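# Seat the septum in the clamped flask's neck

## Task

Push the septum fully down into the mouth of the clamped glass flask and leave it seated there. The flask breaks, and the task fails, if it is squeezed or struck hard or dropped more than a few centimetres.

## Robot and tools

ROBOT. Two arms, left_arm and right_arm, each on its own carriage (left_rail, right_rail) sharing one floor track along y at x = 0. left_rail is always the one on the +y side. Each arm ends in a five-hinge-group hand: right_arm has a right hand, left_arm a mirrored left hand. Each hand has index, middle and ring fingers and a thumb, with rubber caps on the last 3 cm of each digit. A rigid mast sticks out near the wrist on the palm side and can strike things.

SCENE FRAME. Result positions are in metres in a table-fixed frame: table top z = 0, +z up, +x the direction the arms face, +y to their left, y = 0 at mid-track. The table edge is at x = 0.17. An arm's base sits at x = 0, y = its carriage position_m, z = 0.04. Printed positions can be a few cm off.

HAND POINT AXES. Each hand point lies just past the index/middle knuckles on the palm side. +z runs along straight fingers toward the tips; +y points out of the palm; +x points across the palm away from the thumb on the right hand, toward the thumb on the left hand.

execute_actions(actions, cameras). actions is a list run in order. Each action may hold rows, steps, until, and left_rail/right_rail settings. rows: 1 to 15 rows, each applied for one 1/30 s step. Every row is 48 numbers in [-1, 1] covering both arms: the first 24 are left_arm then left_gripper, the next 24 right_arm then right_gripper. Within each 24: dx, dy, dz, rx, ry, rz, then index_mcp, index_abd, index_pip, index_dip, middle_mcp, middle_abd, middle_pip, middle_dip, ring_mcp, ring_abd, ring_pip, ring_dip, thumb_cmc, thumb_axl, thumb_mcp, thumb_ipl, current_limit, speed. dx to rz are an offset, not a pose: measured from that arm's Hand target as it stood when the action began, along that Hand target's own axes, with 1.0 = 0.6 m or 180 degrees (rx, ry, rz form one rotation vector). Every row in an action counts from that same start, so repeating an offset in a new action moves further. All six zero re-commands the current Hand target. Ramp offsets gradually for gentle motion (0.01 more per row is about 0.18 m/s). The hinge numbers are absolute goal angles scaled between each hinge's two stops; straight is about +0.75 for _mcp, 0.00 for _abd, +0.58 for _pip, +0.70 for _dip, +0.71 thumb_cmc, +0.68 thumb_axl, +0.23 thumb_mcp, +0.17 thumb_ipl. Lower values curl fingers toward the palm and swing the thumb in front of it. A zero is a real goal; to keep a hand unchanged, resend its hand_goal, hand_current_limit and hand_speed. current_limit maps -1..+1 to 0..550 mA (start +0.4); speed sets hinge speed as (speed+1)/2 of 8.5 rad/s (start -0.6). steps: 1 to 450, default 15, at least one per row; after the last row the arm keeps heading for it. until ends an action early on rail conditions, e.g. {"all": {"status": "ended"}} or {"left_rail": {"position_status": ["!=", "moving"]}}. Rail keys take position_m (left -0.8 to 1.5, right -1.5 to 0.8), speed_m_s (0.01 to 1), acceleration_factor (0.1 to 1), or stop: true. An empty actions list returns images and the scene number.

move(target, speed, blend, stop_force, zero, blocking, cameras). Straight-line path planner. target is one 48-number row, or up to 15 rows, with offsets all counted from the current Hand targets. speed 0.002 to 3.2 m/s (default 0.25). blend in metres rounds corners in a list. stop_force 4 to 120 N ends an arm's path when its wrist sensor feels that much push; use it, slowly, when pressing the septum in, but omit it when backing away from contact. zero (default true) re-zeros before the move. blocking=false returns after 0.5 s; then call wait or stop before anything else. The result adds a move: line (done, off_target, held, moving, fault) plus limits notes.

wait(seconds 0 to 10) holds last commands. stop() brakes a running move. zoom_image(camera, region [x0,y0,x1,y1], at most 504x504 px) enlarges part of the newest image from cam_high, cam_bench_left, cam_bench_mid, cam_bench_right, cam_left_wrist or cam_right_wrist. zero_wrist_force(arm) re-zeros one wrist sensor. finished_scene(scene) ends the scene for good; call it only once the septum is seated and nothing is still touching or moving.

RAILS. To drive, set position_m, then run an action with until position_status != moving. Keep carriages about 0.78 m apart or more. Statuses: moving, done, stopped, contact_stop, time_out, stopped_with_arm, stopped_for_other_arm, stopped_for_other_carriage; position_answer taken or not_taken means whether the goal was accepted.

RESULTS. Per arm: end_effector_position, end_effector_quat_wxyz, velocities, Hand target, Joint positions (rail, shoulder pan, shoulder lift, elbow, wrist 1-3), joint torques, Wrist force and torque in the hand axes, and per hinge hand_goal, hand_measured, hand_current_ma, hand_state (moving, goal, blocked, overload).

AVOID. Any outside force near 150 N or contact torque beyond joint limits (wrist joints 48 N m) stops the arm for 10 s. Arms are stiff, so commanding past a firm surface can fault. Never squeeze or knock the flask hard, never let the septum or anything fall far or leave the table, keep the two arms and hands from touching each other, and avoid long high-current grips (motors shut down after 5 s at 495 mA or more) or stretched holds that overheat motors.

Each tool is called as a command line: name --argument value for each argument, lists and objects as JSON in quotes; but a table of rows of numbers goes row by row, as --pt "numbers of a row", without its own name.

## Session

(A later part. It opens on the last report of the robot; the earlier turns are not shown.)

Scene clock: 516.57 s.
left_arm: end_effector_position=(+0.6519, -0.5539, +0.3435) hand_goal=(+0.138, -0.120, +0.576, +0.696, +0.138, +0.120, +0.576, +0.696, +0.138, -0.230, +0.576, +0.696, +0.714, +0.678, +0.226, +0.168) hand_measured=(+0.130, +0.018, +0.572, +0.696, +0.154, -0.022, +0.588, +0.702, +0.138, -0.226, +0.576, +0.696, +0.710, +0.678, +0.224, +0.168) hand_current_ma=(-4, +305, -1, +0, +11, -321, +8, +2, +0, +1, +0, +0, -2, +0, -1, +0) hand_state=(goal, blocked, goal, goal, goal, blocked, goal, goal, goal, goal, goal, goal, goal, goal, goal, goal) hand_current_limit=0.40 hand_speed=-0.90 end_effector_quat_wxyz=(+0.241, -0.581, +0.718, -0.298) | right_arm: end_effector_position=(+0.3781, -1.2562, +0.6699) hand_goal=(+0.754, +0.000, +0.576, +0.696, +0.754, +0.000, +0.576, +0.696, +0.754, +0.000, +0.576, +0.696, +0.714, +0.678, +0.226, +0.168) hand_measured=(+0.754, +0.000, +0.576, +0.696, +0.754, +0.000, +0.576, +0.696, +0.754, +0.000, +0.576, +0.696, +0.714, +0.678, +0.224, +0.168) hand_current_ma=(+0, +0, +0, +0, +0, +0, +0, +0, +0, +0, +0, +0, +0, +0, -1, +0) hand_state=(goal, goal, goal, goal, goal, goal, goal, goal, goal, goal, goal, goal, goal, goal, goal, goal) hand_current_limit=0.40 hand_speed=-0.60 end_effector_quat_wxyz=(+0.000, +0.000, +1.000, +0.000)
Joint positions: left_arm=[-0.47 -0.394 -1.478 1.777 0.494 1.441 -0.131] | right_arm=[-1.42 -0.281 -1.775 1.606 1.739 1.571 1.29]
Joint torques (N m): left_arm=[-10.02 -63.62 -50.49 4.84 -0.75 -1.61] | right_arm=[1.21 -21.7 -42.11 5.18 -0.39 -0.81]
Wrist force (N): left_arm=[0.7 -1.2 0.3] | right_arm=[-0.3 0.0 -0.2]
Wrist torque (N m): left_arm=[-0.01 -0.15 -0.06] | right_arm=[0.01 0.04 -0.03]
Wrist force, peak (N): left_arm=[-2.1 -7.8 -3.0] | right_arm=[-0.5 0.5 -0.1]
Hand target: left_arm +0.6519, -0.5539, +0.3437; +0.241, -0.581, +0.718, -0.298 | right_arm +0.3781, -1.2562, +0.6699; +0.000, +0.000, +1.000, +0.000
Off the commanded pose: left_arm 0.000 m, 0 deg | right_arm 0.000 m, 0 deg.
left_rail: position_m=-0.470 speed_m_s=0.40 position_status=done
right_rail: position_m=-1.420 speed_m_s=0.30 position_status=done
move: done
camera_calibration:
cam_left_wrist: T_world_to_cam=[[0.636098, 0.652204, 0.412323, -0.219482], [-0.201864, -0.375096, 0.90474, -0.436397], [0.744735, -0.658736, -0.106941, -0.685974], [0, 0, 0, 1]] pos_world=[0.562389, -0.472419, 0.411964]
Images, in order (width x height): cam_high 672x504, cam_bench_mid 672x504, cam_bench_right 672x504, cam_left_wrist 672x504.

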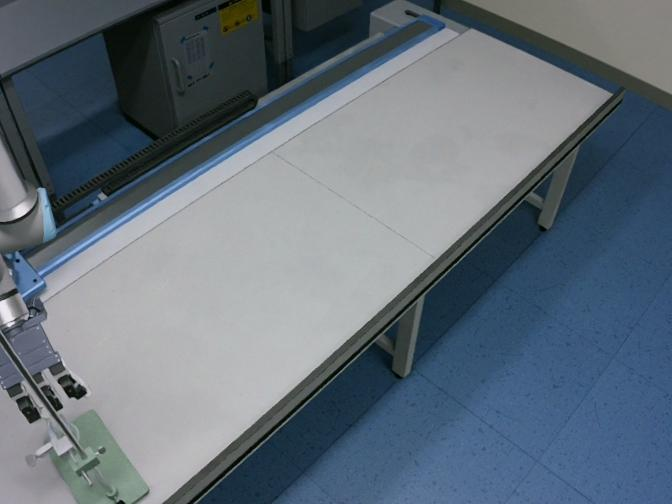

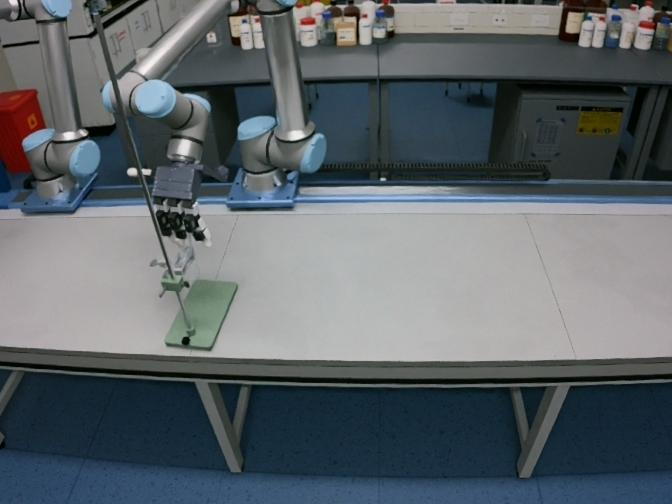

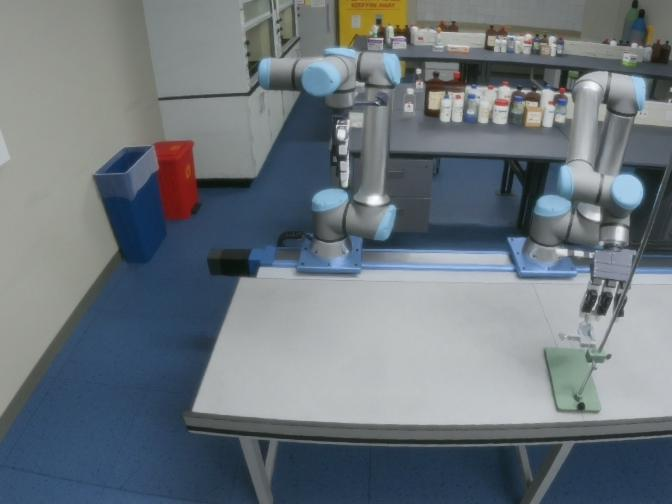

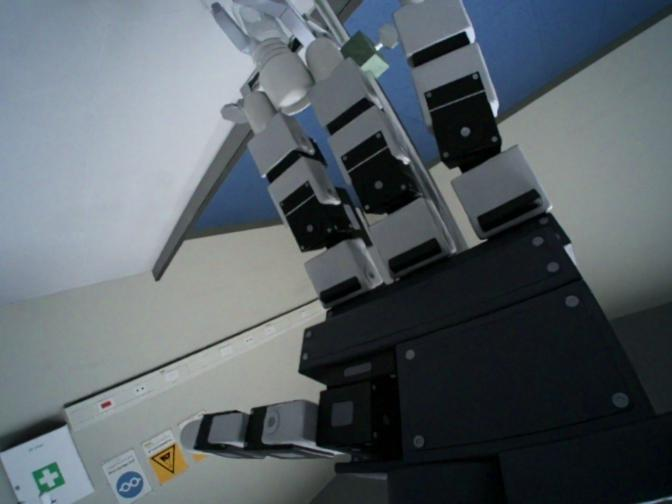

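move --pt "0 -0.0943 -0.0943 0 0 0 0.1376 -0.12 0.576 0.696 0.1376 0.12 0.576 0.696 0.1376 -0.23 0.576 0.696 0.714 0.678 0.226 0.168 0.4 -0.9 0 0 0 0 0 0 0.754 0 0.576 0.696 0.754 0 0.576 0.696 0.754 0 0.576 0.696 0.714 0.678 0.226 0.168 0.4 -0.6" --pt "-0.1557 0.25 -0.33 0 0 0 0.1376 -0.12 0.576 0.696 0.1376 0.12 0.576 0.696 0.1376 -0.23 0.576 0.696 0.714 0.678 0.226 0.168 0.4 -0.9 0 0 0 0 0 0 0.754 0 0.576 0.696 0.754 0 0.576 0.696 0.754 0 0.576 0.696 0.714 0.678 0.226 0.168 0.4 -0.6" --pt "-0.1557 0.5085 -0.0755 0 0 0 0.1376 -0.12 0.576 0.696 0.1376 0.12 0.576 0.696 0.1376 -0.23 0.576 0.696 0.714 0.678 0.226 0.168 0.4 -0.9 0 0 0 0 0 0 0.754 0 0.576 0.696 0.754 0 0.576 0.696 0.754 0 0.576 0.696 0.714 0.678 0.226 0.168 0.4 -0.6" --blend '[0.02,0.02,0]' --speed 0.12 --cameras '["cam_left_wrist","cam_bench_mid","cam_bench_right","cam_high"]'

zoom_image --camera "cam_left_wrist" --region '[230, 0, 340, 130]'

zoom_image --camera "cam_bench_mid" --region '[190, 170, 290, 270]'

zoom_image --camera "cam_high" --region '[20, 280, 140, 400]'

Scene clock: 549.93 s.
left_arm: end_effector_position=(+0.4290, -0.4110, +0.1601) hand_goal=(+0.138, -0.120, +0.576, +0.696, +0.138, +0.120, +0.576, +0.696, +0.138, -0.230, +0.576, +0.696, +0.714, +0.678, +0.226, +0.168) hand_measured=(+0.130, +0.018, +0.572, +0.696, +0.154, -0.022, +0.588, +0.702, +0.138, -0.226, +0.576, +0.696, +0.710, +0.678, +0.224, +0.168) hand_current_ma=(-4, +305, -1, +0, +11, -321, +8, +2, +0, +1, +0, +0, -2, +0, -1, +0) hand_state=(goal, blocked, goal, goal, goal, blocked, goal, goal, goal, goal, goal, goal, goal, goal, goal, goal) hand_current_limit=0.40 hand_speed=-0.90 end_effector_quat_wxyz=(+0.241, -0.581, +0.718, -0.298) | right_arm: end_effector_position=(+0.3781, -1.2562, +0.6699) hand_goal=(+0.754, +0.000, +0.576, +0.696, +0.754, +0.000, +0.576, +0.696, +0.754, +0.000, +0.576, +0.696, +0.714, +0.678, +0.226, +0.168) hand_measured=(+0.754, +0.000, +0.576, +0.696, +0.754, +0.000, +0.576, +0.696, +0.754, +0.000, +0.576, +0.696, +0.714, +0.678, +0.224, +0.168) hand_current_ma=(+0, +0, +0, +0, +0, +0, +0, +0, +0, +0, +0, +0, +0, +0, -1, +0) hand_state=(goal, goal, goal, goal, goal, goal, goal, goal, goal, goal, goal, goal, goal, goal, goal, goal) hand_current_limit=0.40 hand_speed=-0.60 end_effector_quat_wxyz=(+0.000, +0.000, +1.000, +0.000)
Joint positions: left_arm=[-0.47 -0.225 -1.697 2.355 0.128 1.56 -0.011] | right_arm=[-1.42 -0.281 -1.775 1.606 1.739 1.571 1.29]
Joint torques (N m): left_arm=[10.01 -7.72 -27.8 -2.11 3.49 1.85] | right_arm=[1.17 -21.49 -41.97 5.16 -0.36 -0.87]
Wrist force (N): left_arm=[0.7 -1.4 0.4] | right_arm=[-0.3 -0.2 0.2]
Wrist torque (N m): left_arm=[-0.06 -0.14 -0.08] | right_arm=[-0.03 0.04 -0.03]
Wrist force, peak (N): left_arm=[0.6 -1.9 0.3] | right_arm=[-0.4 0.6 -0.2]
Hand target: left_arm +0.4291, -0.4110, +0.1600; +0.241, -0.581, +0.718, -0.298 | right_arm +0.3781, -1.2562, +0.6699; +0.000, +0.000, +1.000, +0.000
Off the commanded pose: left_arm 0.000 m, 0 deg | right_arm 0.000 m, 0 deg.
left_rail: position_m=-0.470 speed_m_s=0.40 position_status=done
right_rail: position_m=-1.420 speed_m_s=0.30 position_status=done
move: done
camera_calibration:
cam_left_wrist: T_world_to_cam=[[0.636176, 0.652135, 0.41231, -0.0952816], [-0.201811, -0.375142, 0.904732, -0.261803], [0.744683, -0.658778, -0.107048, -0.445435], [0, 0, 0, 1]] pos_world=[0.339489, -0.329519, 0.228464]
Images, in order (width x height): cam_high 672x504, cam_bench_mid 672x504, cam_bench_right 672x504, cam_left_wrist 672x504.

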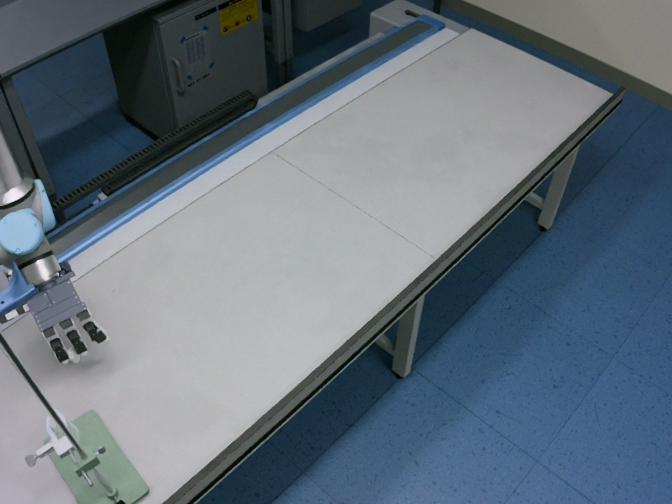

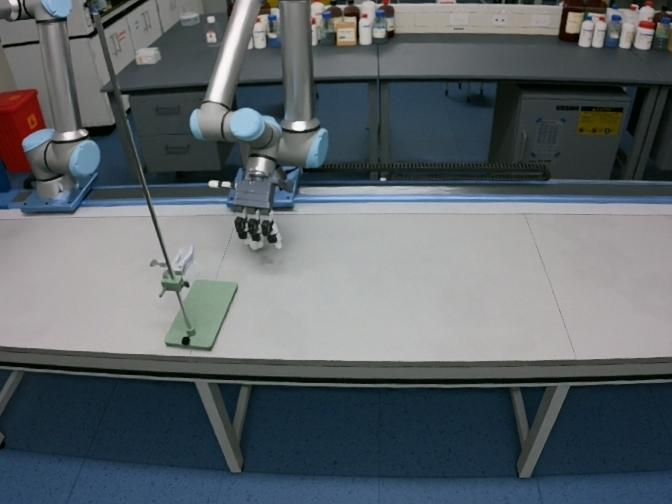

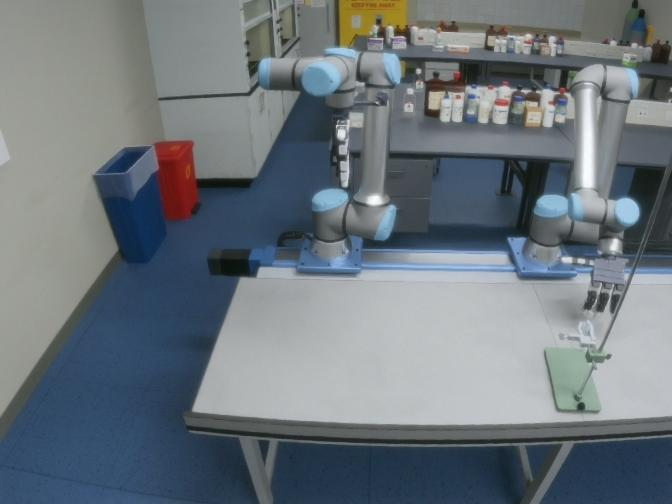

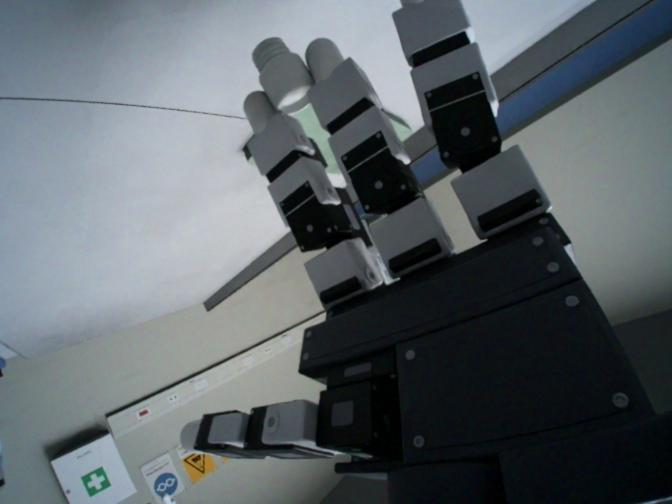

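Scaled by 3.877 from the camera's 672x504 image, which has a finer 960x720 frame.

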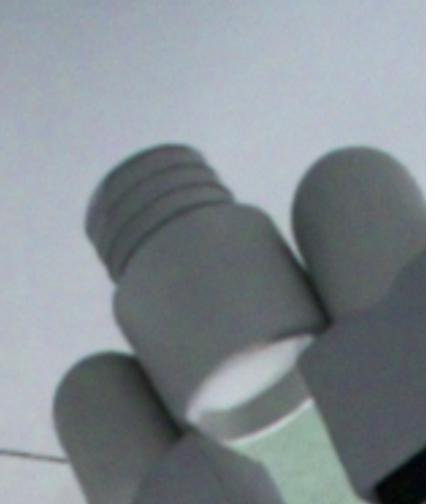

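Scaled by 5.040 from the camera's 672x504 image, which has a finer 960x720 frame.

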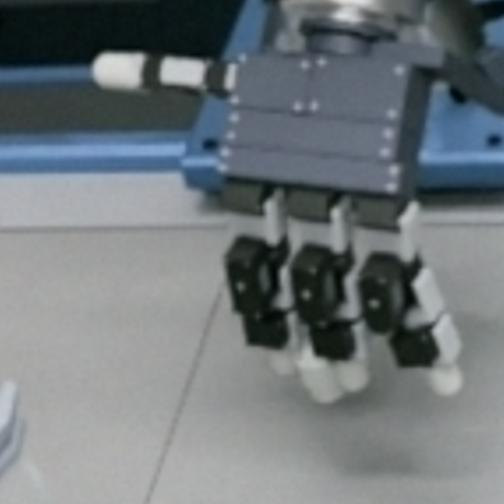

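Scaled by 4.200 from the camera's 672x504 image, which has a finer 960x720 frame.

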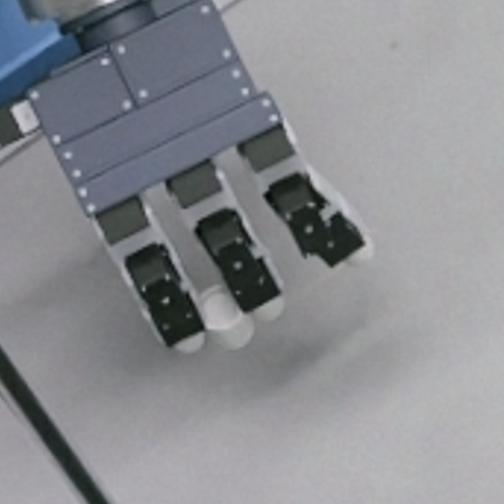

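move --target '[0,0.0730,0.0730,0,0,0,0.1376,-0.12,0.576,0.696,0.1376,0.12,0.576,0.696,0.1376,-0.23,0.576,0.696,0.714,0.678,0.226,0.168,0.4,-0.9,0,0,0,0,0,0,0.754,0,0.576,0.696,0.754,0,0.576,0.696,0.754,0,0.576,0.696,0.714,0.678,0.226,0.168,0.4,-0.6]' --speed 0.04 --stop_force 6

move --target '[0,0.0142,0.0142,0,0,0,0.1376,-0.12,0.576,0.696,0.1376,0.12,0.576,0.696,0.1376,-0.23,0.576,0.696,0.714,0.678,0.226,0.168,0.4,-0.9,0,0,0,0,0,0,0.754,0,0.576,0.696,0.754,0,0.576,0.696,0.754,0,0.576,0.696,0.714,0.678,0.226,0.168,0.4,-0.6]' --speed 0.006 --stop_force 6 --cameras '["cam_left_wrist","cam_bench_mid"]'

zoom_image --camera "cam_left_wrist" --region '[230, 0, 340, 130]'

zoom_image --camera "cam_bench_mid" --region '[230, 220, 290, 280]'

Scene clock: 563.47 s.
left_arm: end_effector_position=(+0.4291, -0.4110, +0.0980) hand_goal=(+0.138, -0.120, +0.576, +0.696, +0.138, +0.120, +0.576, +0.696, +0.138, -0.230, +0.576, +0.696, +0.714, +0.678, +0.226, +0.168) hand_measured=(+0.130, +0.018, +0.572, +0.696, +0.154, -0.022, +0.588, +0.702, +0.138, -0.226, +0.576, +0.696, +0.710, +0.678, +0.224, +0.168) hand_current_ma=(-4, +305, -1, +0, +11, -321, +8, +2, +0, +1, +0, +0, -2, +0, -1, +0) hand_state=(goal, blocked, goal, goal, goal, blocked, goal, goal, goal, goal, goal, goal, goal, goal, goal, goal) hand_current_limit=0.40 hand_speed=-0.90 end_effector_quat_wxyz=(+0.241, -0.581, +0.718, -0.298) | right_arm: end_effector_position=(+0.3781, -1.2562, +0.6699) hand_goal=(+0.754, +0.000, +0.576, +0.696, +0.754, +0.000, +0.576, +0.696, +0.754, +0.000, +0.576, +0.696, +0.714, +0.678, +0.226, +0.168) hand_measured=(+0.754, +0.000, +0.576, +0.696, +0.754, +0.000, +0.576, +0.696, +0.754, +0.000, +0.576, +0.696, +0.714, +0.678, +0.224, +0.168) hand_current_ma=(+0, +0, +0, +0, +0, +0, +0, +0, +0, +0, +0, +0, +0, +0, -1, +0) hand_state=(goal, goal, goal, goal, goal, goal, goal, goal, goal, goal, goal, goal, goal, goal, goal, goal) hand_current_limit=0.40 hand_speed=-0.60 end_effector_quat_wxyz=(+0.000, +0.000, +1.000, +0.000)
Joint positions: left_arm=[-0.47 -0.225 -1.598 2.413 -0.03 1.56 -0.011] | right_arm=[-1.42 -0.281 -1.775 1.606 1.739 1.571 1.29]
Joint torques (N m): left_arm=[9.33 -12.67 -23.17 -1.63 3.31 2.09] | right_arm=[0.78 -22.74 -41.84 5.26 -0.2 -0.77]
Wrist force (N): left_arm=[0.5 -1.1 0.5] | right_arm=[-0.4 -0.1 0.0]
Wrist torque (N m): left_arm=[-0.01 -0.10 -0.11] | right_arm=[-0.01 0.05 -0.03]
Wrist force, peak (N): left_arm=[0.8 -1.8 0.8] | right_arm=[-0.5 0.3 -0.3]
Hand target: left_arm +0.4291, -0.4110, +0.0980; +0.241, -0.581, +0.718, -0.298 | right_arm +0.3781, -1.2562, +0.6699; +0.000, +0.000, +1.000, +0.000
Off the commanded pose: left_arm 0.000 m, 0 deg | right_arm 0.000 m, 0 deg.
left_rail: position_m=-0.470 speed_m_s=0.40 position_status=done
right_rail: position_m=-1.420 speed_m_s=0.30 position_status=done
move: done

Scene clock: 566.37 s.
left_arm: end_effector_position=(+0.4291, -0.4110, +0.0882) hand_goal=(+0.138, -0.120, +0.576, +0.696, +0.138, +0.120, +0.576, +0.696, +0.138, -0.230, +0.576, +0.696, +0.714, +0.678, +0.226, +0.168) hand_measured=(+0.128, +0.018, +0.572, +0.696, +0.152, -0.022, +0.588, +0.702, +0.138, -0.226, +0.576, +0.696, +0.710, +0.678, +0.224, +0.168) hand_current_ma=(-7, +305, -2, +0, +9, -321, +7, +2, +0, +1, +0, +0, -2, +0, -1, +0) hand_state=(goal, blocked, goal, goal, goal, blocked, goal, goal, goal, goal, goal, goal, goal, goal, goal, goal) hand_current_limit=0.40 hand_speed=-0.90 end_effector_quat_wxyz=(+0.241, -0.581, +0.718, -0.298) | right_arm: end_effector_position=(+0.3781, -1.2562, +0.6699) hand_goal=(+0.754, +0.000, +0.576, +0.696, +0.754, +0.000, +0.576, +0.696, +0.754, +0.000, +0.576, +0.696, +0.714, +0.678, +0.226, +0.168) hand_measured=(+0.754, +0.000, +0.576, +0.696, +0.754, +0.000, +0.576, +0.696, +0.754, +0.000, +0.576, +0.696, +0.714, +0.678, +0.224, +0.168) hand_current_ma=(+0, +0, +0, +0, +0, +0, +0, +0, +0, +0, +0, +0, +0, +0, -1, +0) hand_state=(goal, goal, goal, goal, goal, goal, goal, goal, goal, goal, goal, goal, goal, goal, goal, goal) hand_current_limit=0.40 hand_speed=-0.60 end_effector_quat_wxyz=(+0.000, +0.000, +1.000, +0.000)
Joint positions: left_arm=[-0.47 -0.225 -1.58 2.421 -0.056 1.56 -0.011] | right_arm=[-1.42 -0.281 -1.775 1.606 1.739 1.571 1.29]
Joint torques (N m): left_arm=[7.37 -40.5 -34.93 4.72 3.11 1.74] | right_arm=[1.35 -21.51 -41.54 5.35 -0.31 -0.91]
Wrist force (N): left_arm=[0.9 -4.1 -2.7] | right_arm=[-0.1 0.0 -0.1]
Wrist torque (N m): left_arm=[0.18 -0.10 -0.10] | right_arm=[0.02 0.01 -0.02]
Wrist force, peak (N): left_arm=[1.2 -6.1 -4.7] | right_arm=[-0.4 0.3 0.5]
Hand target: left_arm +0.4291, -0.4110, +0.0882; +0.241, -0.581, +0.718, -0.298 (not the last commanded pose) | right_arm +0.3781, -1.2562, +0.6699; +0.000, +0.000, +1.000, +0.000
Off the commanded pose: left_arm 0.002 m, 0 deg | right_arm 0.000 m, 0 deg.
left_rail: position_m=-0.470 speed_m_s=0.40 position_status=done
right_rail: position_m=-1.420 speed_m_s=0.30 position_status=done
move: contact (left_arm)
camera_calibration:
cam_left_wrist: T_world_to_cam=[[0.636098, 0.652204, 0.412323, -0.0656525], [-0.201864, -0.375096, 0.90474, -0.1967], [0.744735, -0.658736, -0.106941, -0.453227], [0, 0, 0, 1]] pos_world=[0.339589, -0.329519, 0.156564]
Images, in order (width x height): cam_bench_mid 672x504, cam_left_wrist 672x504.

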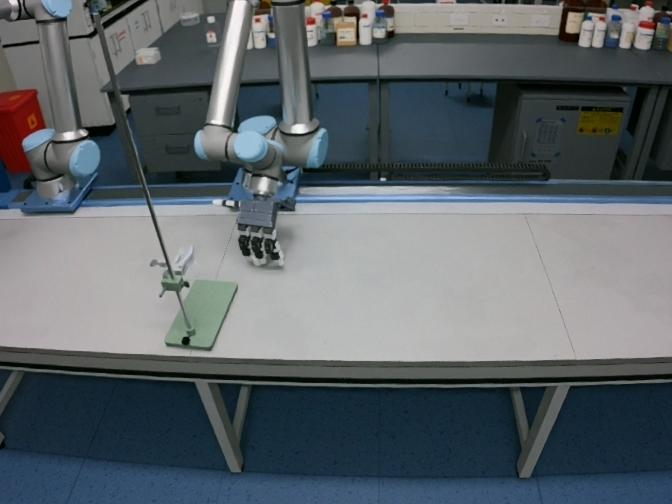

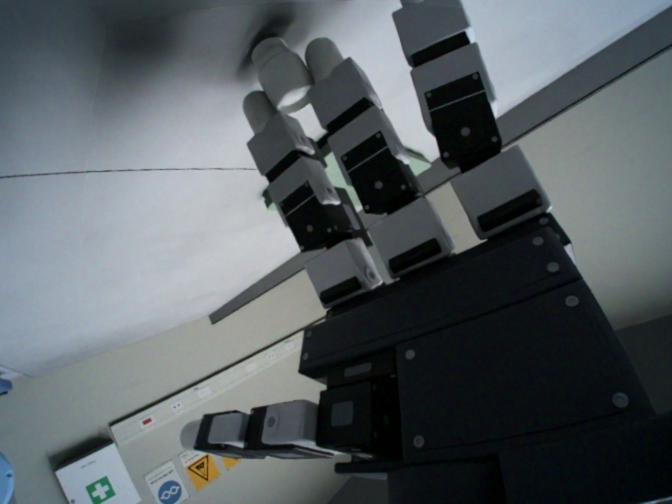

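Scaled by 3.877 from the camera's 672x504 image, which has a finer 960x720 frame.

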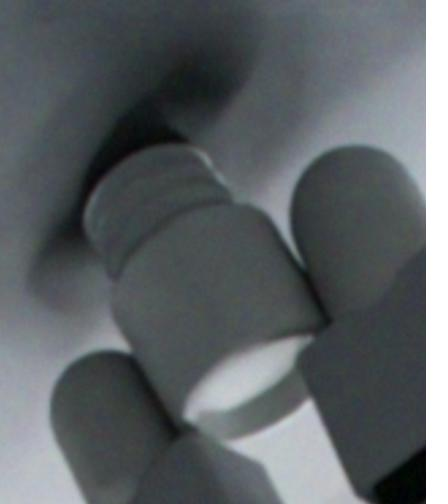

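Scaled by 8.400 from the camera's 672x504 image, which has a finer 960x720 frame.

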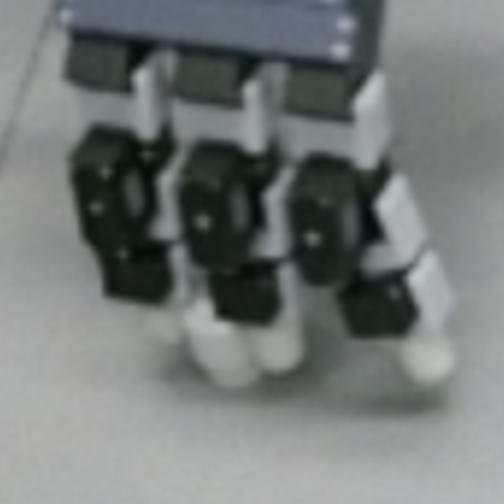

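move --pt "0 0 0 0 0 0 0.1376 0.01 0.576 0.696 0.1376 -0.01 0.576 0.696 0.1376 -0.23 0.576 0.696 0.714 0.678 0.226 0.168 0.4 -0.9 0 0 0 0 0 0 0.754 0 0.576 0.696 0.754 0 0.576 0.696 0.754 0 0.576 0.696 0.714 0.678 0.226 0.168 0.4 -0.6" --speed 0.02

move --pt "0 0 0 0 0 0 0.1376 0.08 0.576 0.696 0.1376 -0.08 0.576 0.696 0.1376 -0.23 0.576 0.696 0.714 0.678 0.226 0.168 0.4 -0.95 0 0 0 0 0 0 0.754 0 0.576 0.696 0.754 0 0.576 0.696 0.754 0 0.576 0.696 0.714 0.678 0.226 0.168 0.4 -0.6" --speed 0.02 --cameras '["cam_left_wrist","cam_bench_mid"]'

zoom_image --camera "cam_left_wrist" --region '[230, 0, 340, 130]'

zoom_image --camera "cam_bench_mid" --region '[230, 220, 290, 280]'

Scene clock: 576.00 s.
left_arm: end_effector_position=(+0.4291, -0.4110, +0.0882) hand_goal=(+0.138, +0.010, +0.576, +0.696, +0.138, -0.010, +0.576, +0.696, +0.138, -0.230, +0.576, +0.696, +0.714, +0.678, +0.226, +0.168) hand_measured=(+0.128, +0.030, +0.572, +0.696, +0.142, -0.028, +0.582, +0.700, +0.138, -0.226, +0.576, +0.696, +0.710, +0.678, +0.224, +0.168) hand_current_ma=(-7, +13, -2, +0, +1, -11, +2, +1, +0, +1, +0, +0, -2, +0, -1, +0) hand_state=(goal, goal, goal, goal, goal, goal, goal, goal, goal, goal, goal, goal, goal, goal, goal, goal) hand_current_limit=0.40 hand_speed=-0.90 end_effector_quat_wxyz=(+0.241, -0.581, +0.718, -0.298) | right_arm: end_effector_position=(+0.3781, -1.2562, +0.6699) hand_goal=(+0.754, +0.000, +0.576, +0.696, +0.754, +0.000, +0.576, +0.696, +0.754, +0.000, +0.576, +0.696, +0.714, +0.678, +0.226, +0.168) hand_measured=(+0.754, +0.000, +0.576, +0.696, +0.754, +0.000, +0.576, +0.696, +0.754, +0.000, +0.576, +0.696, +0.714, +0.678, +0.224, +0.168) hand_current_ma=(+0, +0, +0, +0, +0, +0, +0, +0, +0, +0, +0, +0, +0, +0, -1, +0) hand_state=(goal, goal, goal, goal, goal, goal, goal, goal, goal, goal, goal, goal, goal, goal, goal, goal) hand_current_limit=0.40 hand_speed=-0.60 end_effector_quat_wxyz=(+0.000, +0.000, +1.000, +0.000)
Joint positions: left_arm=[-0.47 -0.225 -1.58 2.421 -0.056 1.56 -0.011] | right_arm=[-1.42 -0.281 -1.775 1.606 1.739 1.571 1.29]
Joint torques (N m): left_arm=[7.58 -40.46 -33.83 4.25 3.12 1.52] | right_arm=[0.29 -21.94 -41.97 5.39 -0.28 -0.8]
Wrist force (N): left_arm=[0.7 -2.0 -1.1] | right_arm=[-0.4 0.2 -0.3]
Wrist torque (N m): left_arm=[0.09 -0.11 -0.10] | right_arm=[0.05 0.05 -0.03]
Wrist force, peak (N): left_arm=[0.9 -4.9 -3.0] | right_arm=[-0.6 0.2 0.3]
Hand target: left_arm +0.4291, -0.4110, +0.0882; +0.241, -0.581, +0.718, -0.298 | right_arm +0.3781, -1.2562, +0.6699; +0.000, +0.000, +1.000, +0.000
Off the commanded pose: left_arm 0.000 m, 0 deg | right_arm 0.000 m, 0 deg.
left_rail: position_m=-0.470 speed_m_s=0.40 position_status=done
right_rail: position_m=-1.420 speed_m_s=0.30 position_status=done
move: done

Scene clock: 576.57 s.
left_arm: end_effector_position=(+0.4291, -0.4110, +0.0882) hand_goal=(+0.138, +0.080, +0.576, +0.696, +0.138, -0.080, +0.576, +0.696, +0.138, -0.230, +0.576, +0.696, +0.714, +0.678, +0.226, +0.168) hand_measured=(+0.134, +0.076, +0.572, +0.696, +0.140, -0.076, +0.578, +0.700, +0.138, -0.226, +0.576, +0.696, +0.710, +0.678, +0.224, +0.168) hand_current_ma=(-2, -1, -1, +0, +0, +1, +1, +1, +0, +1, +0, +0, -2, +0, -1, +0) hand_state=(goal, goal, goal, goal, goal, goal, goal, goal, goal, goal, goal, goal, goal, goal, goal, goal) hand_current_limit=0.40 hand_speed=-0.95 end_effector_quat_wxyz=(+0.241, -0.581, +0.718, -0.298) | right_arm: end_effector_position=(+0.3781, -1.2562, +0.6699) hand_goal=(+0.754, +0.000, +0.576, +0.696, +0.754, +0.000, +0.576, +0.696, +0.754, +0.000, +0.576, +0.696, +0.714, +0.678, +0.226, +0.168) hand_measured=(+0.754, +0.000, +0.576, +0.696, +0.754, +0.000, +0.576, +0.696, +0.754, +0.000, +0.576, +0.696, +0.714, +0.678, +0.224, +0.168) hand_current_ma=(+0, +0, +0, +0, +0, +0, +0, +0, +0, +0, +0, +0, +0, +0, -1, +0) hand_state=(goal, goal, goal, goal, goal, goal, goal, goal, goal, goal, goal, goal, goal, goal, goal, goal) hand_current_limit=0.40 hand_speed=-0.60 end_effector_quat_wxyz=(+0.000, +0.000, +1.000, +0.000)
Joint positions: left_arm=[-0.47 -0.225 -1.58 2.421 -0.056 1.56 -0.011] | right_arm=[-1.42 -0.281 -1.775 1.606 1.739 1.571 1.29]
Joint torques (N m): left_arm=[5.86 -40.24 -34.4 3.84 2.7 1.61] | right_arm=[0.79 -21.93 -41.86 5.32 -0.28 -0.95]
Wrist force (N): left_arm=[0.8 -1.4 0.5] | right_arm=[0.0 0.2 0.1]
Wrist torque (N m): left_arm=[-0.04 -0.14 -0.08] | right_arm=[0.02 0.00 0.00]
Wrist force, peak (N): left_arm=[0.9 -2.6 -0.7] | right_arm=[-0.3 0.4 0.2]
Hand target: left_arm +0.4291, -0.4110, +0.0882; +0.241, -0.581, +0.718, -0.298 | right_arm +0.3781, -1.2562, +0.6699; +0.000, +0.000, +1.000, +0.000
Off the commanded pose: left_arm 0.000 m, 0 deg | right_arm 0.000 m, 0 deg.
left_rail: position_m=-0.470 speed_m_s=0.40 position_status=done
right_rail: position_m=-1.420 speed_m_s=0.30 position_status=done
move: done
camera_calibration:
cam_left_wrist: T_world_to_cam=[[0.636098, 0.652204, 0.412323, -0.0656525], [-0.201864, -0.375096, 0.90474, -0.1967], [0.744735, -0.658736, -0.106941, -0.453227], [0, 0, 0, 1]] pos_world=[0.339589, -0.329519, 0.156564]
Images, in order (width x height): cam_bench_mid 672x504, cam_left_wrist 672x504.

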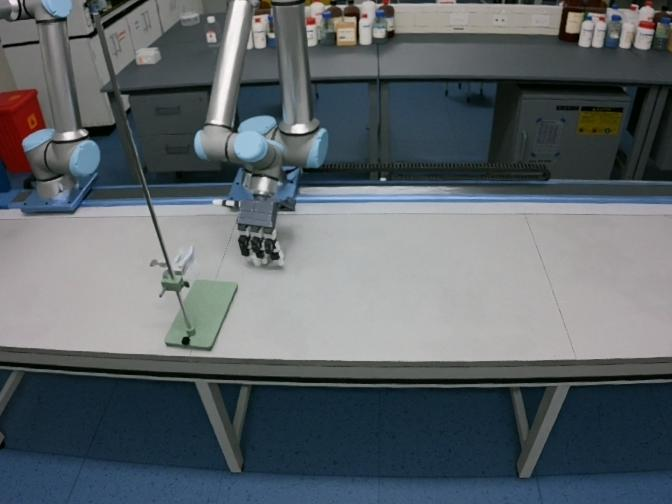

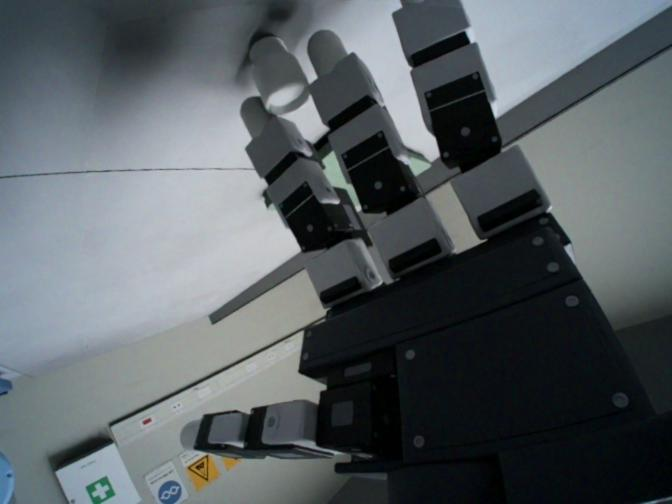

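Scaled by 3.877 from the camera's 672x504 image, which has a finer 960x720 frame.

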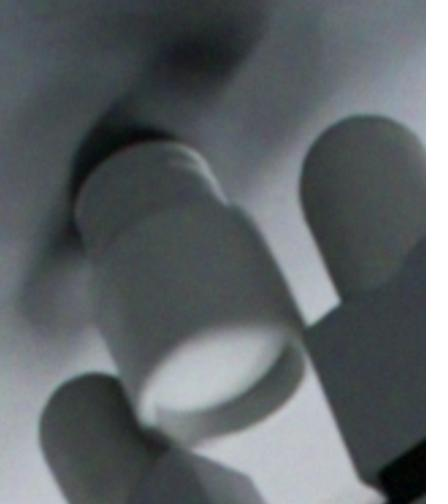

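Scaled by 8.400 from the camera's 672x504 image, which has a finer 960x720 frame.

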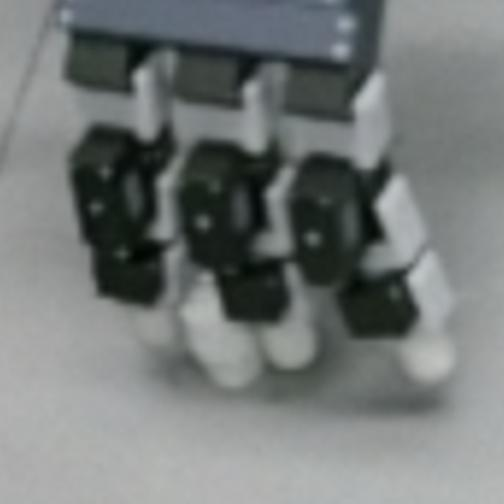

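move --pt "0 0 0 0 0 0 0.1376 0.2 0.576 0.696 0.1376 -0.2 0.576 0.696 0.1376 -0.23 0.576 0.696 0.714 0.678 0.226 0.168 0.4 -0.95 0 0 0 0 0 0 0.754 0 0.576 0.696 0.754 0 0.576 0.696 0.754 0 0.576 0.696 0.714 0.678 0.226 0.168 0.4 -0.6" --speed 0.02

move --pt "0.009 0.0018 -0.0025 0 0 0 0.1376 0.2 0.576 0.696 0.1376 -0.2 0.576 0.696 0.1376 -0.23 0.576 0.696 0.714 0.678 0.226 0.168 0.4 -0.95 0 0 0 0 0 0 0.754 0 0.576 0.696 0.754 0 0.576 0.696 0.754 0 0.576 0.696 0.714 0.678 0.226 0.168 0.4 -0.6" --speed 0.02 --cameras '["cam_left_wrist","cam_bench_mid","cam_high"]'

zoom_image --camera "cam_left_wrist" --region '[220, 0, 360, 150]'

zoom_image --camera "cam_high" --region '[40, 310, 120, 390]'

Scene clock: 596.10 s.
left_arm: end_effector_position=(+0.4291, -0.4110, +0.0882) hand_goal=(+0.138, +0.200, +0.576, +0.696, +0.138, -0.200, +0.576, +0.696, +0.138, -0.230, +0.576, +0.696, +0.714, +0.678, +0.226, +0.168) hand_measured=(+0.134, +0.194, +0.572, +0.696, +0.140, -0.194, +0.578, +0.700, +0.138, -0.226, +0.576, +0.696, +0.710, +0.678, +0.224, +0.168) hand_current_ma=(-2, -2, -1, +0, +0, +2, +1, +1, +0, +1, +0, +0, -2, +0, -1, +0) hand_state=(goal, goal, goal, goal, goal, goal, goal, goal, goal, goal, goal, goal, goal, goal, goal, goal) hand_current_limit=0.40 hand_speed=-0.95 end_effector_quat_wxyz=(+0.241, -0.581, +0.718, -0.298) | right_arm: end_effector_position=(+0.3781, -1.2562, +0.6699) hand_goal=(+0.754, +0.000, +0.576, +0.696, +0.754, +0.000, +0.576, +0.696, +0.754, +0.000, +0.576, +0.696, +0.714, +0.678, +0.226, +0.168) hand_measured=(+0.754, +0.000, +0.576, +0.696, +0.754, +0.000, +0.576, +0.696, +0.754, +0.000, +0.576, +0.696, +0.714, +0.678, +0.224, +0.168) hand_current_ma=(+0, +0, +0, +0, +0, +0, +0, +0, +0, +0, +0, +0, +0, +0, -1, +0) hand_state=(goal, goal, goal, goal, goal, goal, goal, goal, goal, goal, goal, goal, goal, goal, goal, goal) hand_current_limit=0.40 hand_speed=-0.60 end_effector_quat_wxyz=(+0.000, +0.000, +1.000, +0.000)
Joint positions: left_arm=[-0.47 -0.225 -1.58 2.421 -0.056 1.56 -0.011] | right_arm=[-1.42 -0.281 -1.775 1.606 1.739 1.571 1.29]
Joint torques (N m): left_arm=[7.65 -38.96 -33.89 -0.62 2.68 1.58] | right_arm=[2.02 -21.75 -41.74 5.24 -0.29 -0.83]
Wrist force (N): left_arm=[0.9 -1.5 0.6] | right_arm=[-0.1 0.2 -0.1]
Wrist torque (N m): left_arm=[-0.07 -0.14 -0.06] | right_arm=[0.04 0.01 0.00]
Wrist force, peak (N): left_arm=[1.0 -1.9 0.0] | right_arm=[0.3 0.6 -0.1]
Hand target: left_arm +0.4291, -0.4110, +0.0882; +0.241, -0.581, +0.718, -0.298 | right_arm +0.3781, -1.2562, +0.6699; +0.000, +0.000, +1.000, +0.000
Off the commanded pose: left_arm 0.000 m, 0 deg | right_arm 0.000 m, 0 deg.
left_rail: position_m=-0.470 speed_m_s=0.40 position_status=done
right_rail: position_m=-1.420 speed_m_s=0.30 position_status=done
move: done

Scene clock: 596.93 s.
left_arm: end_effector_position=(+0.4262, -0.4158, +0.0885) hand_goal=(+0.138, +0.200, +0.576, +0.696, +0.138, -0.200, +0.576, +0.696, +0.138, -0.230, +0.576, +0.696, +0.714, +0.678, +0.226, +0.168) hand_measured=(+0.134, +0.194, +0.572, +0.696, +0.140, -0.194, +0.578, +0.700, +0.138, -0.226, +0.576, +0.696, +0.710, +0.678, +0.224, +0.168) hand_current_ma=(-2, -2, -1, +0, +0, +1, +1, +1, +0, +1, +0, +0, -2, +0, -1, +0) hand_state=(goal, goal, goal, goal, goal, goal, goal, goal, goal, goal, goal, goal, goal, goal, goal, goal) hand_current_limit=0.40 hand_speed=-0.95 end_effector_quat_wxyz=(+0.241, -0.581, +0.718, -0.298) | right_arm: end_effector_position=(+0.3781, -1.2562, +0.6699) hand_goal=(+0.754, +0.000, +0.576, +0.696, +0.754, +0.000, +0.576, +0.696, +0.754, +0.000, +0.576, +0.696, +0.714, +0.678, +0.226, +0.168) hand_measured=(+0.754, +0.000, +0.576, +0.696, +0.754, +0.000, +0.576, +0.696, +0.754, +0.000, +0.576, +0.696, +0.714, +0.678, +0.224, +0.168) hand_current_ma=(+0, +0, +0, +0, +0, +0, +0, +0, +0, +0, +0, +0, +0, +0, -1, +0) hand_state=(goal, goal, goal, goal, goal, goal, goal, goal, goal, goal, goal, goal, goal, goal, goal, goal) hand_current_limit=0.40 hand_speed=-0.60 end_effector_quat_wxyz=(+0.000, +0.000, +1.000, +0.000)
Joint positions: left_arm=[-0.47 -0.243 -1.589 2.429 -0.055 1.547 -0.024] | right_arm=[-1.42 -0.281 -1.775 1.606 1.739 1.571 1.29]
Joint torques (N m): left_arm=[-13.74 -40.25 -22.86 4.2 -2.63 -2.05] | right_arm=[-0.71 -20.49 -41.6 5.34 -0.27 -0.94]
Wrist force (N): left_arm=[0.2 -1.0 0.0] | right_arm=[-0.1 0.1 0.0]
Wrist torque (N m): left_arm=[0.05 -0.06 0.05] | right_arm=[0.02 0.01 0.00]
Wrist force, peak (N): left_arm=[0.5 -2.0 0.5] | right_arm=[-0.3 0.3 -0.5]
Hand target: left_arm +0.4262, -0.4159, +0.0885; +0.241, -0.581, +0.718, -0.298 | right_arm +0.3781, -1.2562, +0.6699; +0.000, +0.000, +1.000, +0.000
Off the commanded pose: left_arm 0.000 m, 0 deg | right_arm 0.000 m, 0 deg.
left_rail: position_m=-0.470 speed_m_s=0.40 position_status=done
right_rail: position_m=-1.420 speed_m_s=0.30 position_status=done
move: done
camera_calibration:
cam_left_wrist: T_world_to_cam=[[0.636145, 0.652162, 0.412315, -0.0608299], [-0.201878, -0.375083, 0.904742, -0.199349], [0.744691, -0.658785, -0.10695, -0.454197], [0, 0, 0, 1]] pos_world=[0.336689, -0.334319, 0.156864]
Images, in order (width x height): cam_high 672x504, cam_bench_mid 672x504, cam_left_wrist 672x504.

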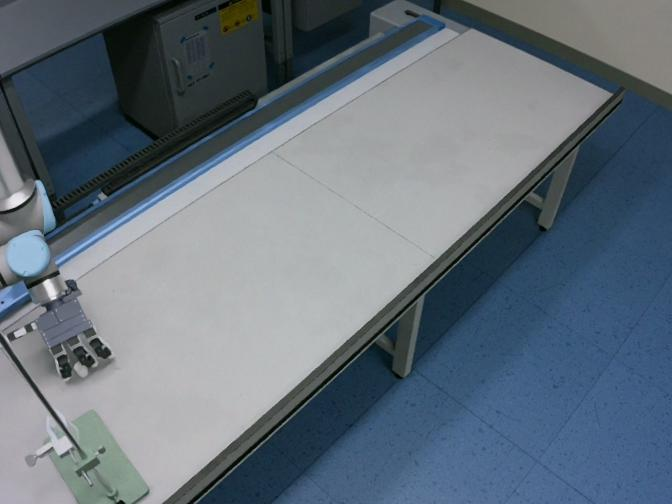

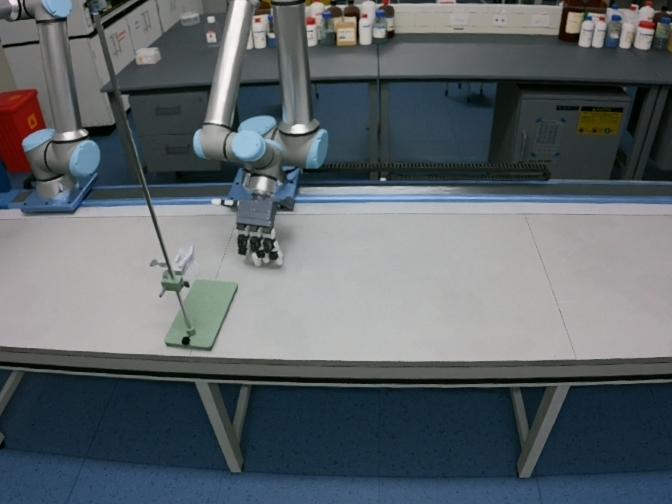

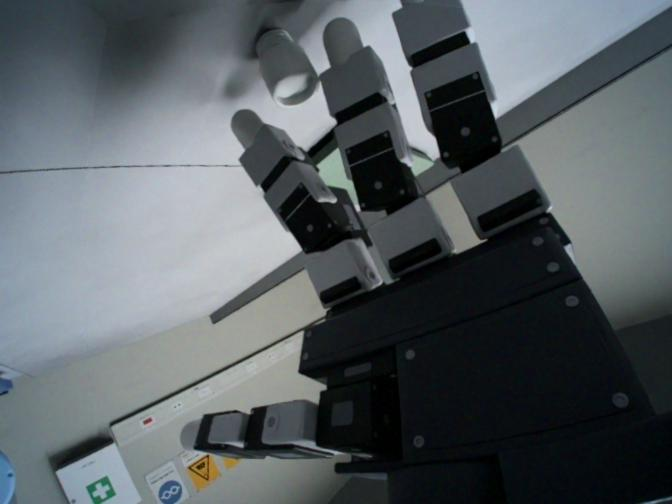

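Scaled by 3.360 from the camera's 672x504 image, which has a finer 960x720 frame.

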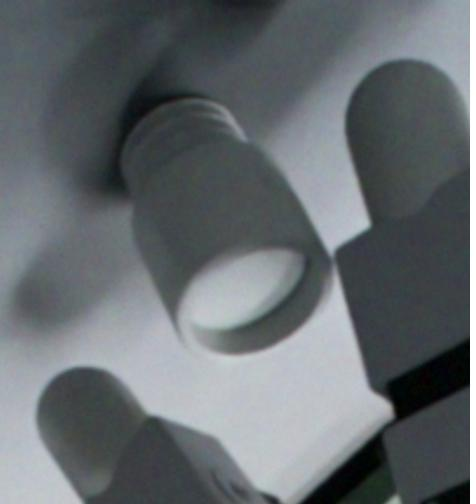

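Scaled by 6.300 from the camera's 672x504 image, which has a finer 960x720 frame.

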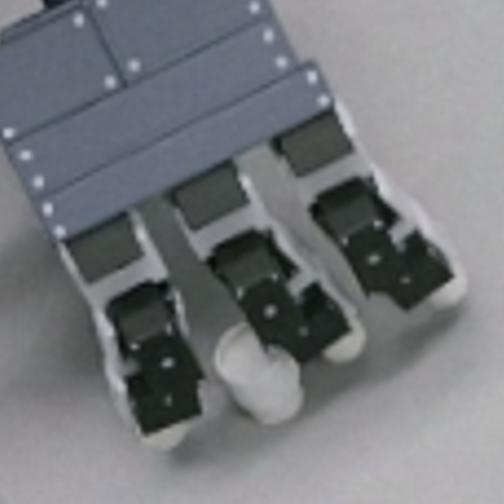

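move --pt "0 0 0 0 0 0 0.1376 0.09 0.576 0.696 0.1376 -0.09 0.576 0.696 0.1376 -0.23 0.576 0.696 0.714 0.678 0.226 0.168 0.4 -0.95 0 0 0 0 0 0 0.754 0 0.576 0.696 0.754 0 0.576 0.696 0.754 0 0.576 0.696 0.714 0.678 0.226 0.168 0.4 -0.6" --speed 0.02 --cameras '["cam_left_wrist","cam_bench_mid","cam_high"]'

zoom_image --camera "cam_left_wrist" --region '[220, 0, 360, 150]'

zoom_image --camera "cam_high" --region '[50, 330, 110, 390]'

zoom_image --camera "cam_bench_mid" --region '[230, 230, 280, 280]'

Scene clock: 624.20 s.
left_arm: end_effector_position=(+0.4262, -0.4159, +0.0885) hand_goal=(+0.138, +0.090, +0.576, +0.696, +0.138, -0.090, +0.576, +0.696, +0.138, -0.230, +0.576, +0.696, +0.714, +0.678, +0.226, +0.168) hand_measured=(+0.134, +0.092, +0.572, +0.696, +0.140, -0.094, +0.578, +0.700, +0.138, -0.226, +0.576, +0.696, +0.710, +0.678, +0.224, +0.168) hand_current_ma=(-2, +1, -1, +0, +0, -1, +1, +1, +0, +1, +0, +0, -2, +0, -1, +0) hand_state=(goal, goal, goal, goal, goal, goal, goal, goal, goal, goal, goal, goal, goal, goal, goal, goal) hand_current_limit=0.40 hand_speed=-0.95 end_effector_quat_wxyz=(+0.241, -0.581, +0.718, -0.298) | right_arm: end_effector_position=(+0.3781, -1.2562, +0.6699) hand_goal=(+0.754, +0.000, +0.576, +0.696, +0.754, +0.000, +0.576, +0.696, +0.754, +0.000, +0.576, +0.696, +0.714, +0.678, +0.226, +0.168) hand_measured=(+0.754, +0.000, +0.576, +0.696, +0.754, +0.000, +0.576, +0.696, +0.754, +0.000, +0.576, +0.696, +0.714, +0.678, +0.224, +0.168) hand_current_ma=(+0, +0, +0, +0, +0, +0, +0, +0, +0, +0, +0, +0, +0, +0, -1, +0) hand_state=(goal, goal, goal, goal, goal, goal, goal, goal, goal, goal, goal, goal, goal, goal, goal, goal) hand_current_limit=0.40 hand_speed=-0.60 end_effector_quat_wxyz=(+0.000, +0.000, +1.000, +0.000)
Joint positions: left_arm=[-0.47 -0.244 -1.589 2.429 -0.055 1.547 -0.024] | right_arm=[-1.42 -0.281 -1.775 1.606 1.739 1.571 1.29]
Joint torques (N m): left_arm=[-11.05 -40.42 -21.92 4.59 -2.41 -2.14] | right_arm=[0.27 -22.05 -41.67 5.39 -0.22 -1.13]
Wrist force (N): left_arm=[0.5 -0.9 0.3] | right_arm=[-0.2 -0.1 0.0]
Wrist torque (N m): left_arm=[0.03 -0.10 0.07] | right_arm=[0.00 0.02 -0.03]
Wrist force, peak (N): left_arm=[0.7 -1.9 0.1] | right_arm=[-0.3 0.6 0.0]
Hand target: left_arm +0.4262, -0.4159, +0.0885; +0.241, -0.581, +0.718, -0.298 | right_arm +0.3781, -1.2562, +0.6699; +0.000, +0.000, +1.000, +0.000
Off the commanded pose: left_arm 0.000 m, 0 deg | right_arm 0.000 m, 0 deg.
left_rail: position_m=-0.470 speed_m_s=0.40 position_status=done
right_rail: position_m=-1.420 speed_m_s=0.30 position_status=done
move: done
camera_calibration:
cam_left_wrist: T_world_to_cam=[[0.636098, 0.652204, 0.412323, -0.0607358], [-0.201864, -0.375096, 0.90474, -0.199395], [0.744735, -0.658736, -0.106941, -0.454263], [0, 0, 0, 1]] pos_world=[0.336689, -0.334419, 0.156864]
Images, in order (width x height): cam_high 672x504, cam_bench_mid 672x504, cam_left_wrist 672x504.

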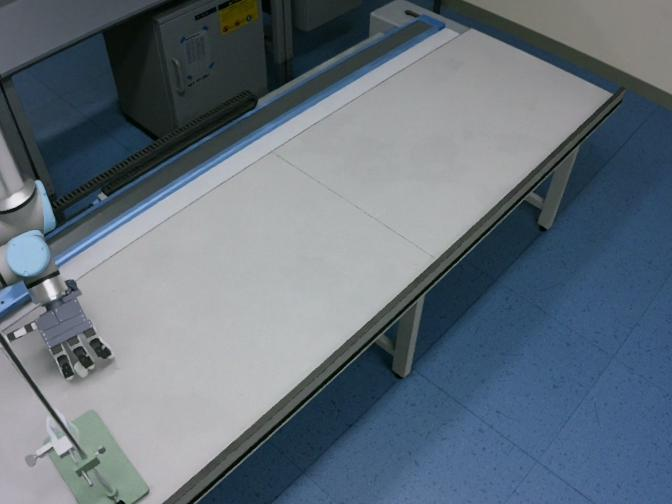

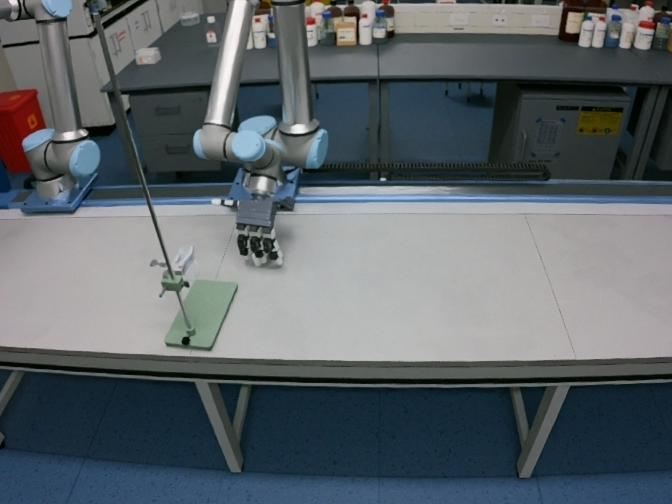

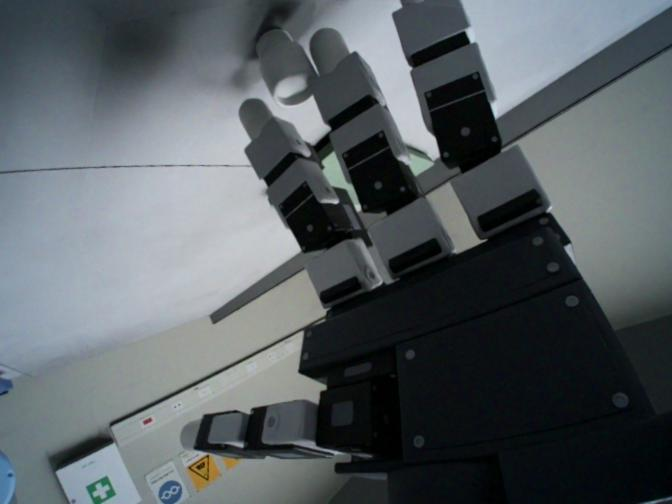

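Scaled by 3.360 from the camera's 672x504 image, which has a finer 960x720 frame.

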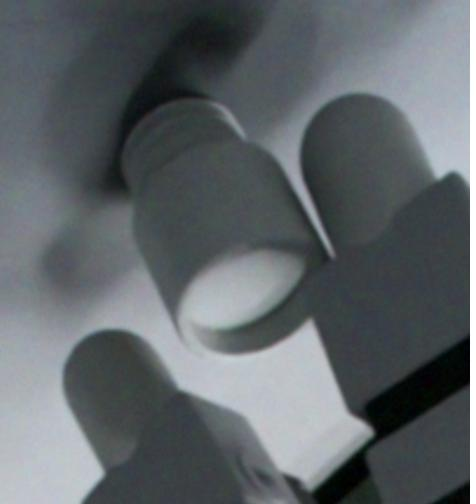

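Scaled by 8.400 from the camera's 672x504 image, which has a finer 960x720 frame.

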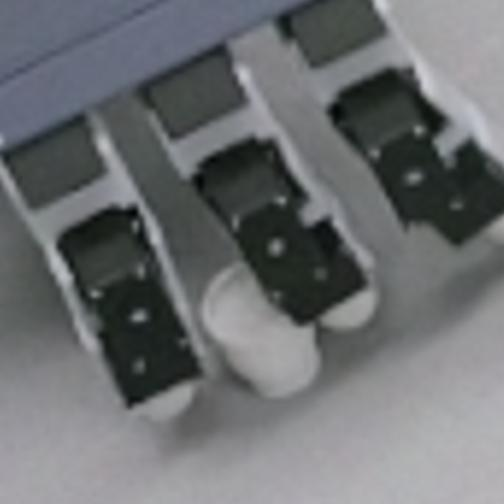

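Scaled by 10.080 from the camera's 672x504 image, which has a finer 960x720 frame.

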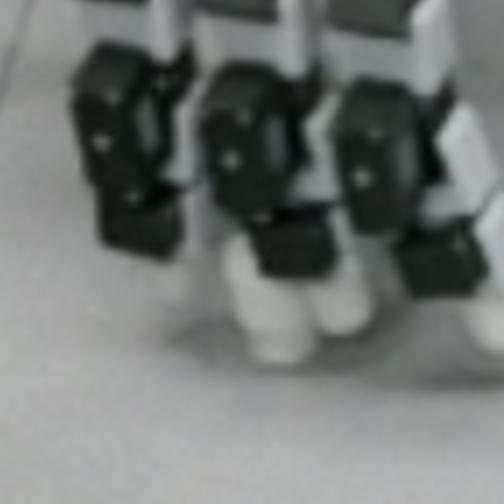

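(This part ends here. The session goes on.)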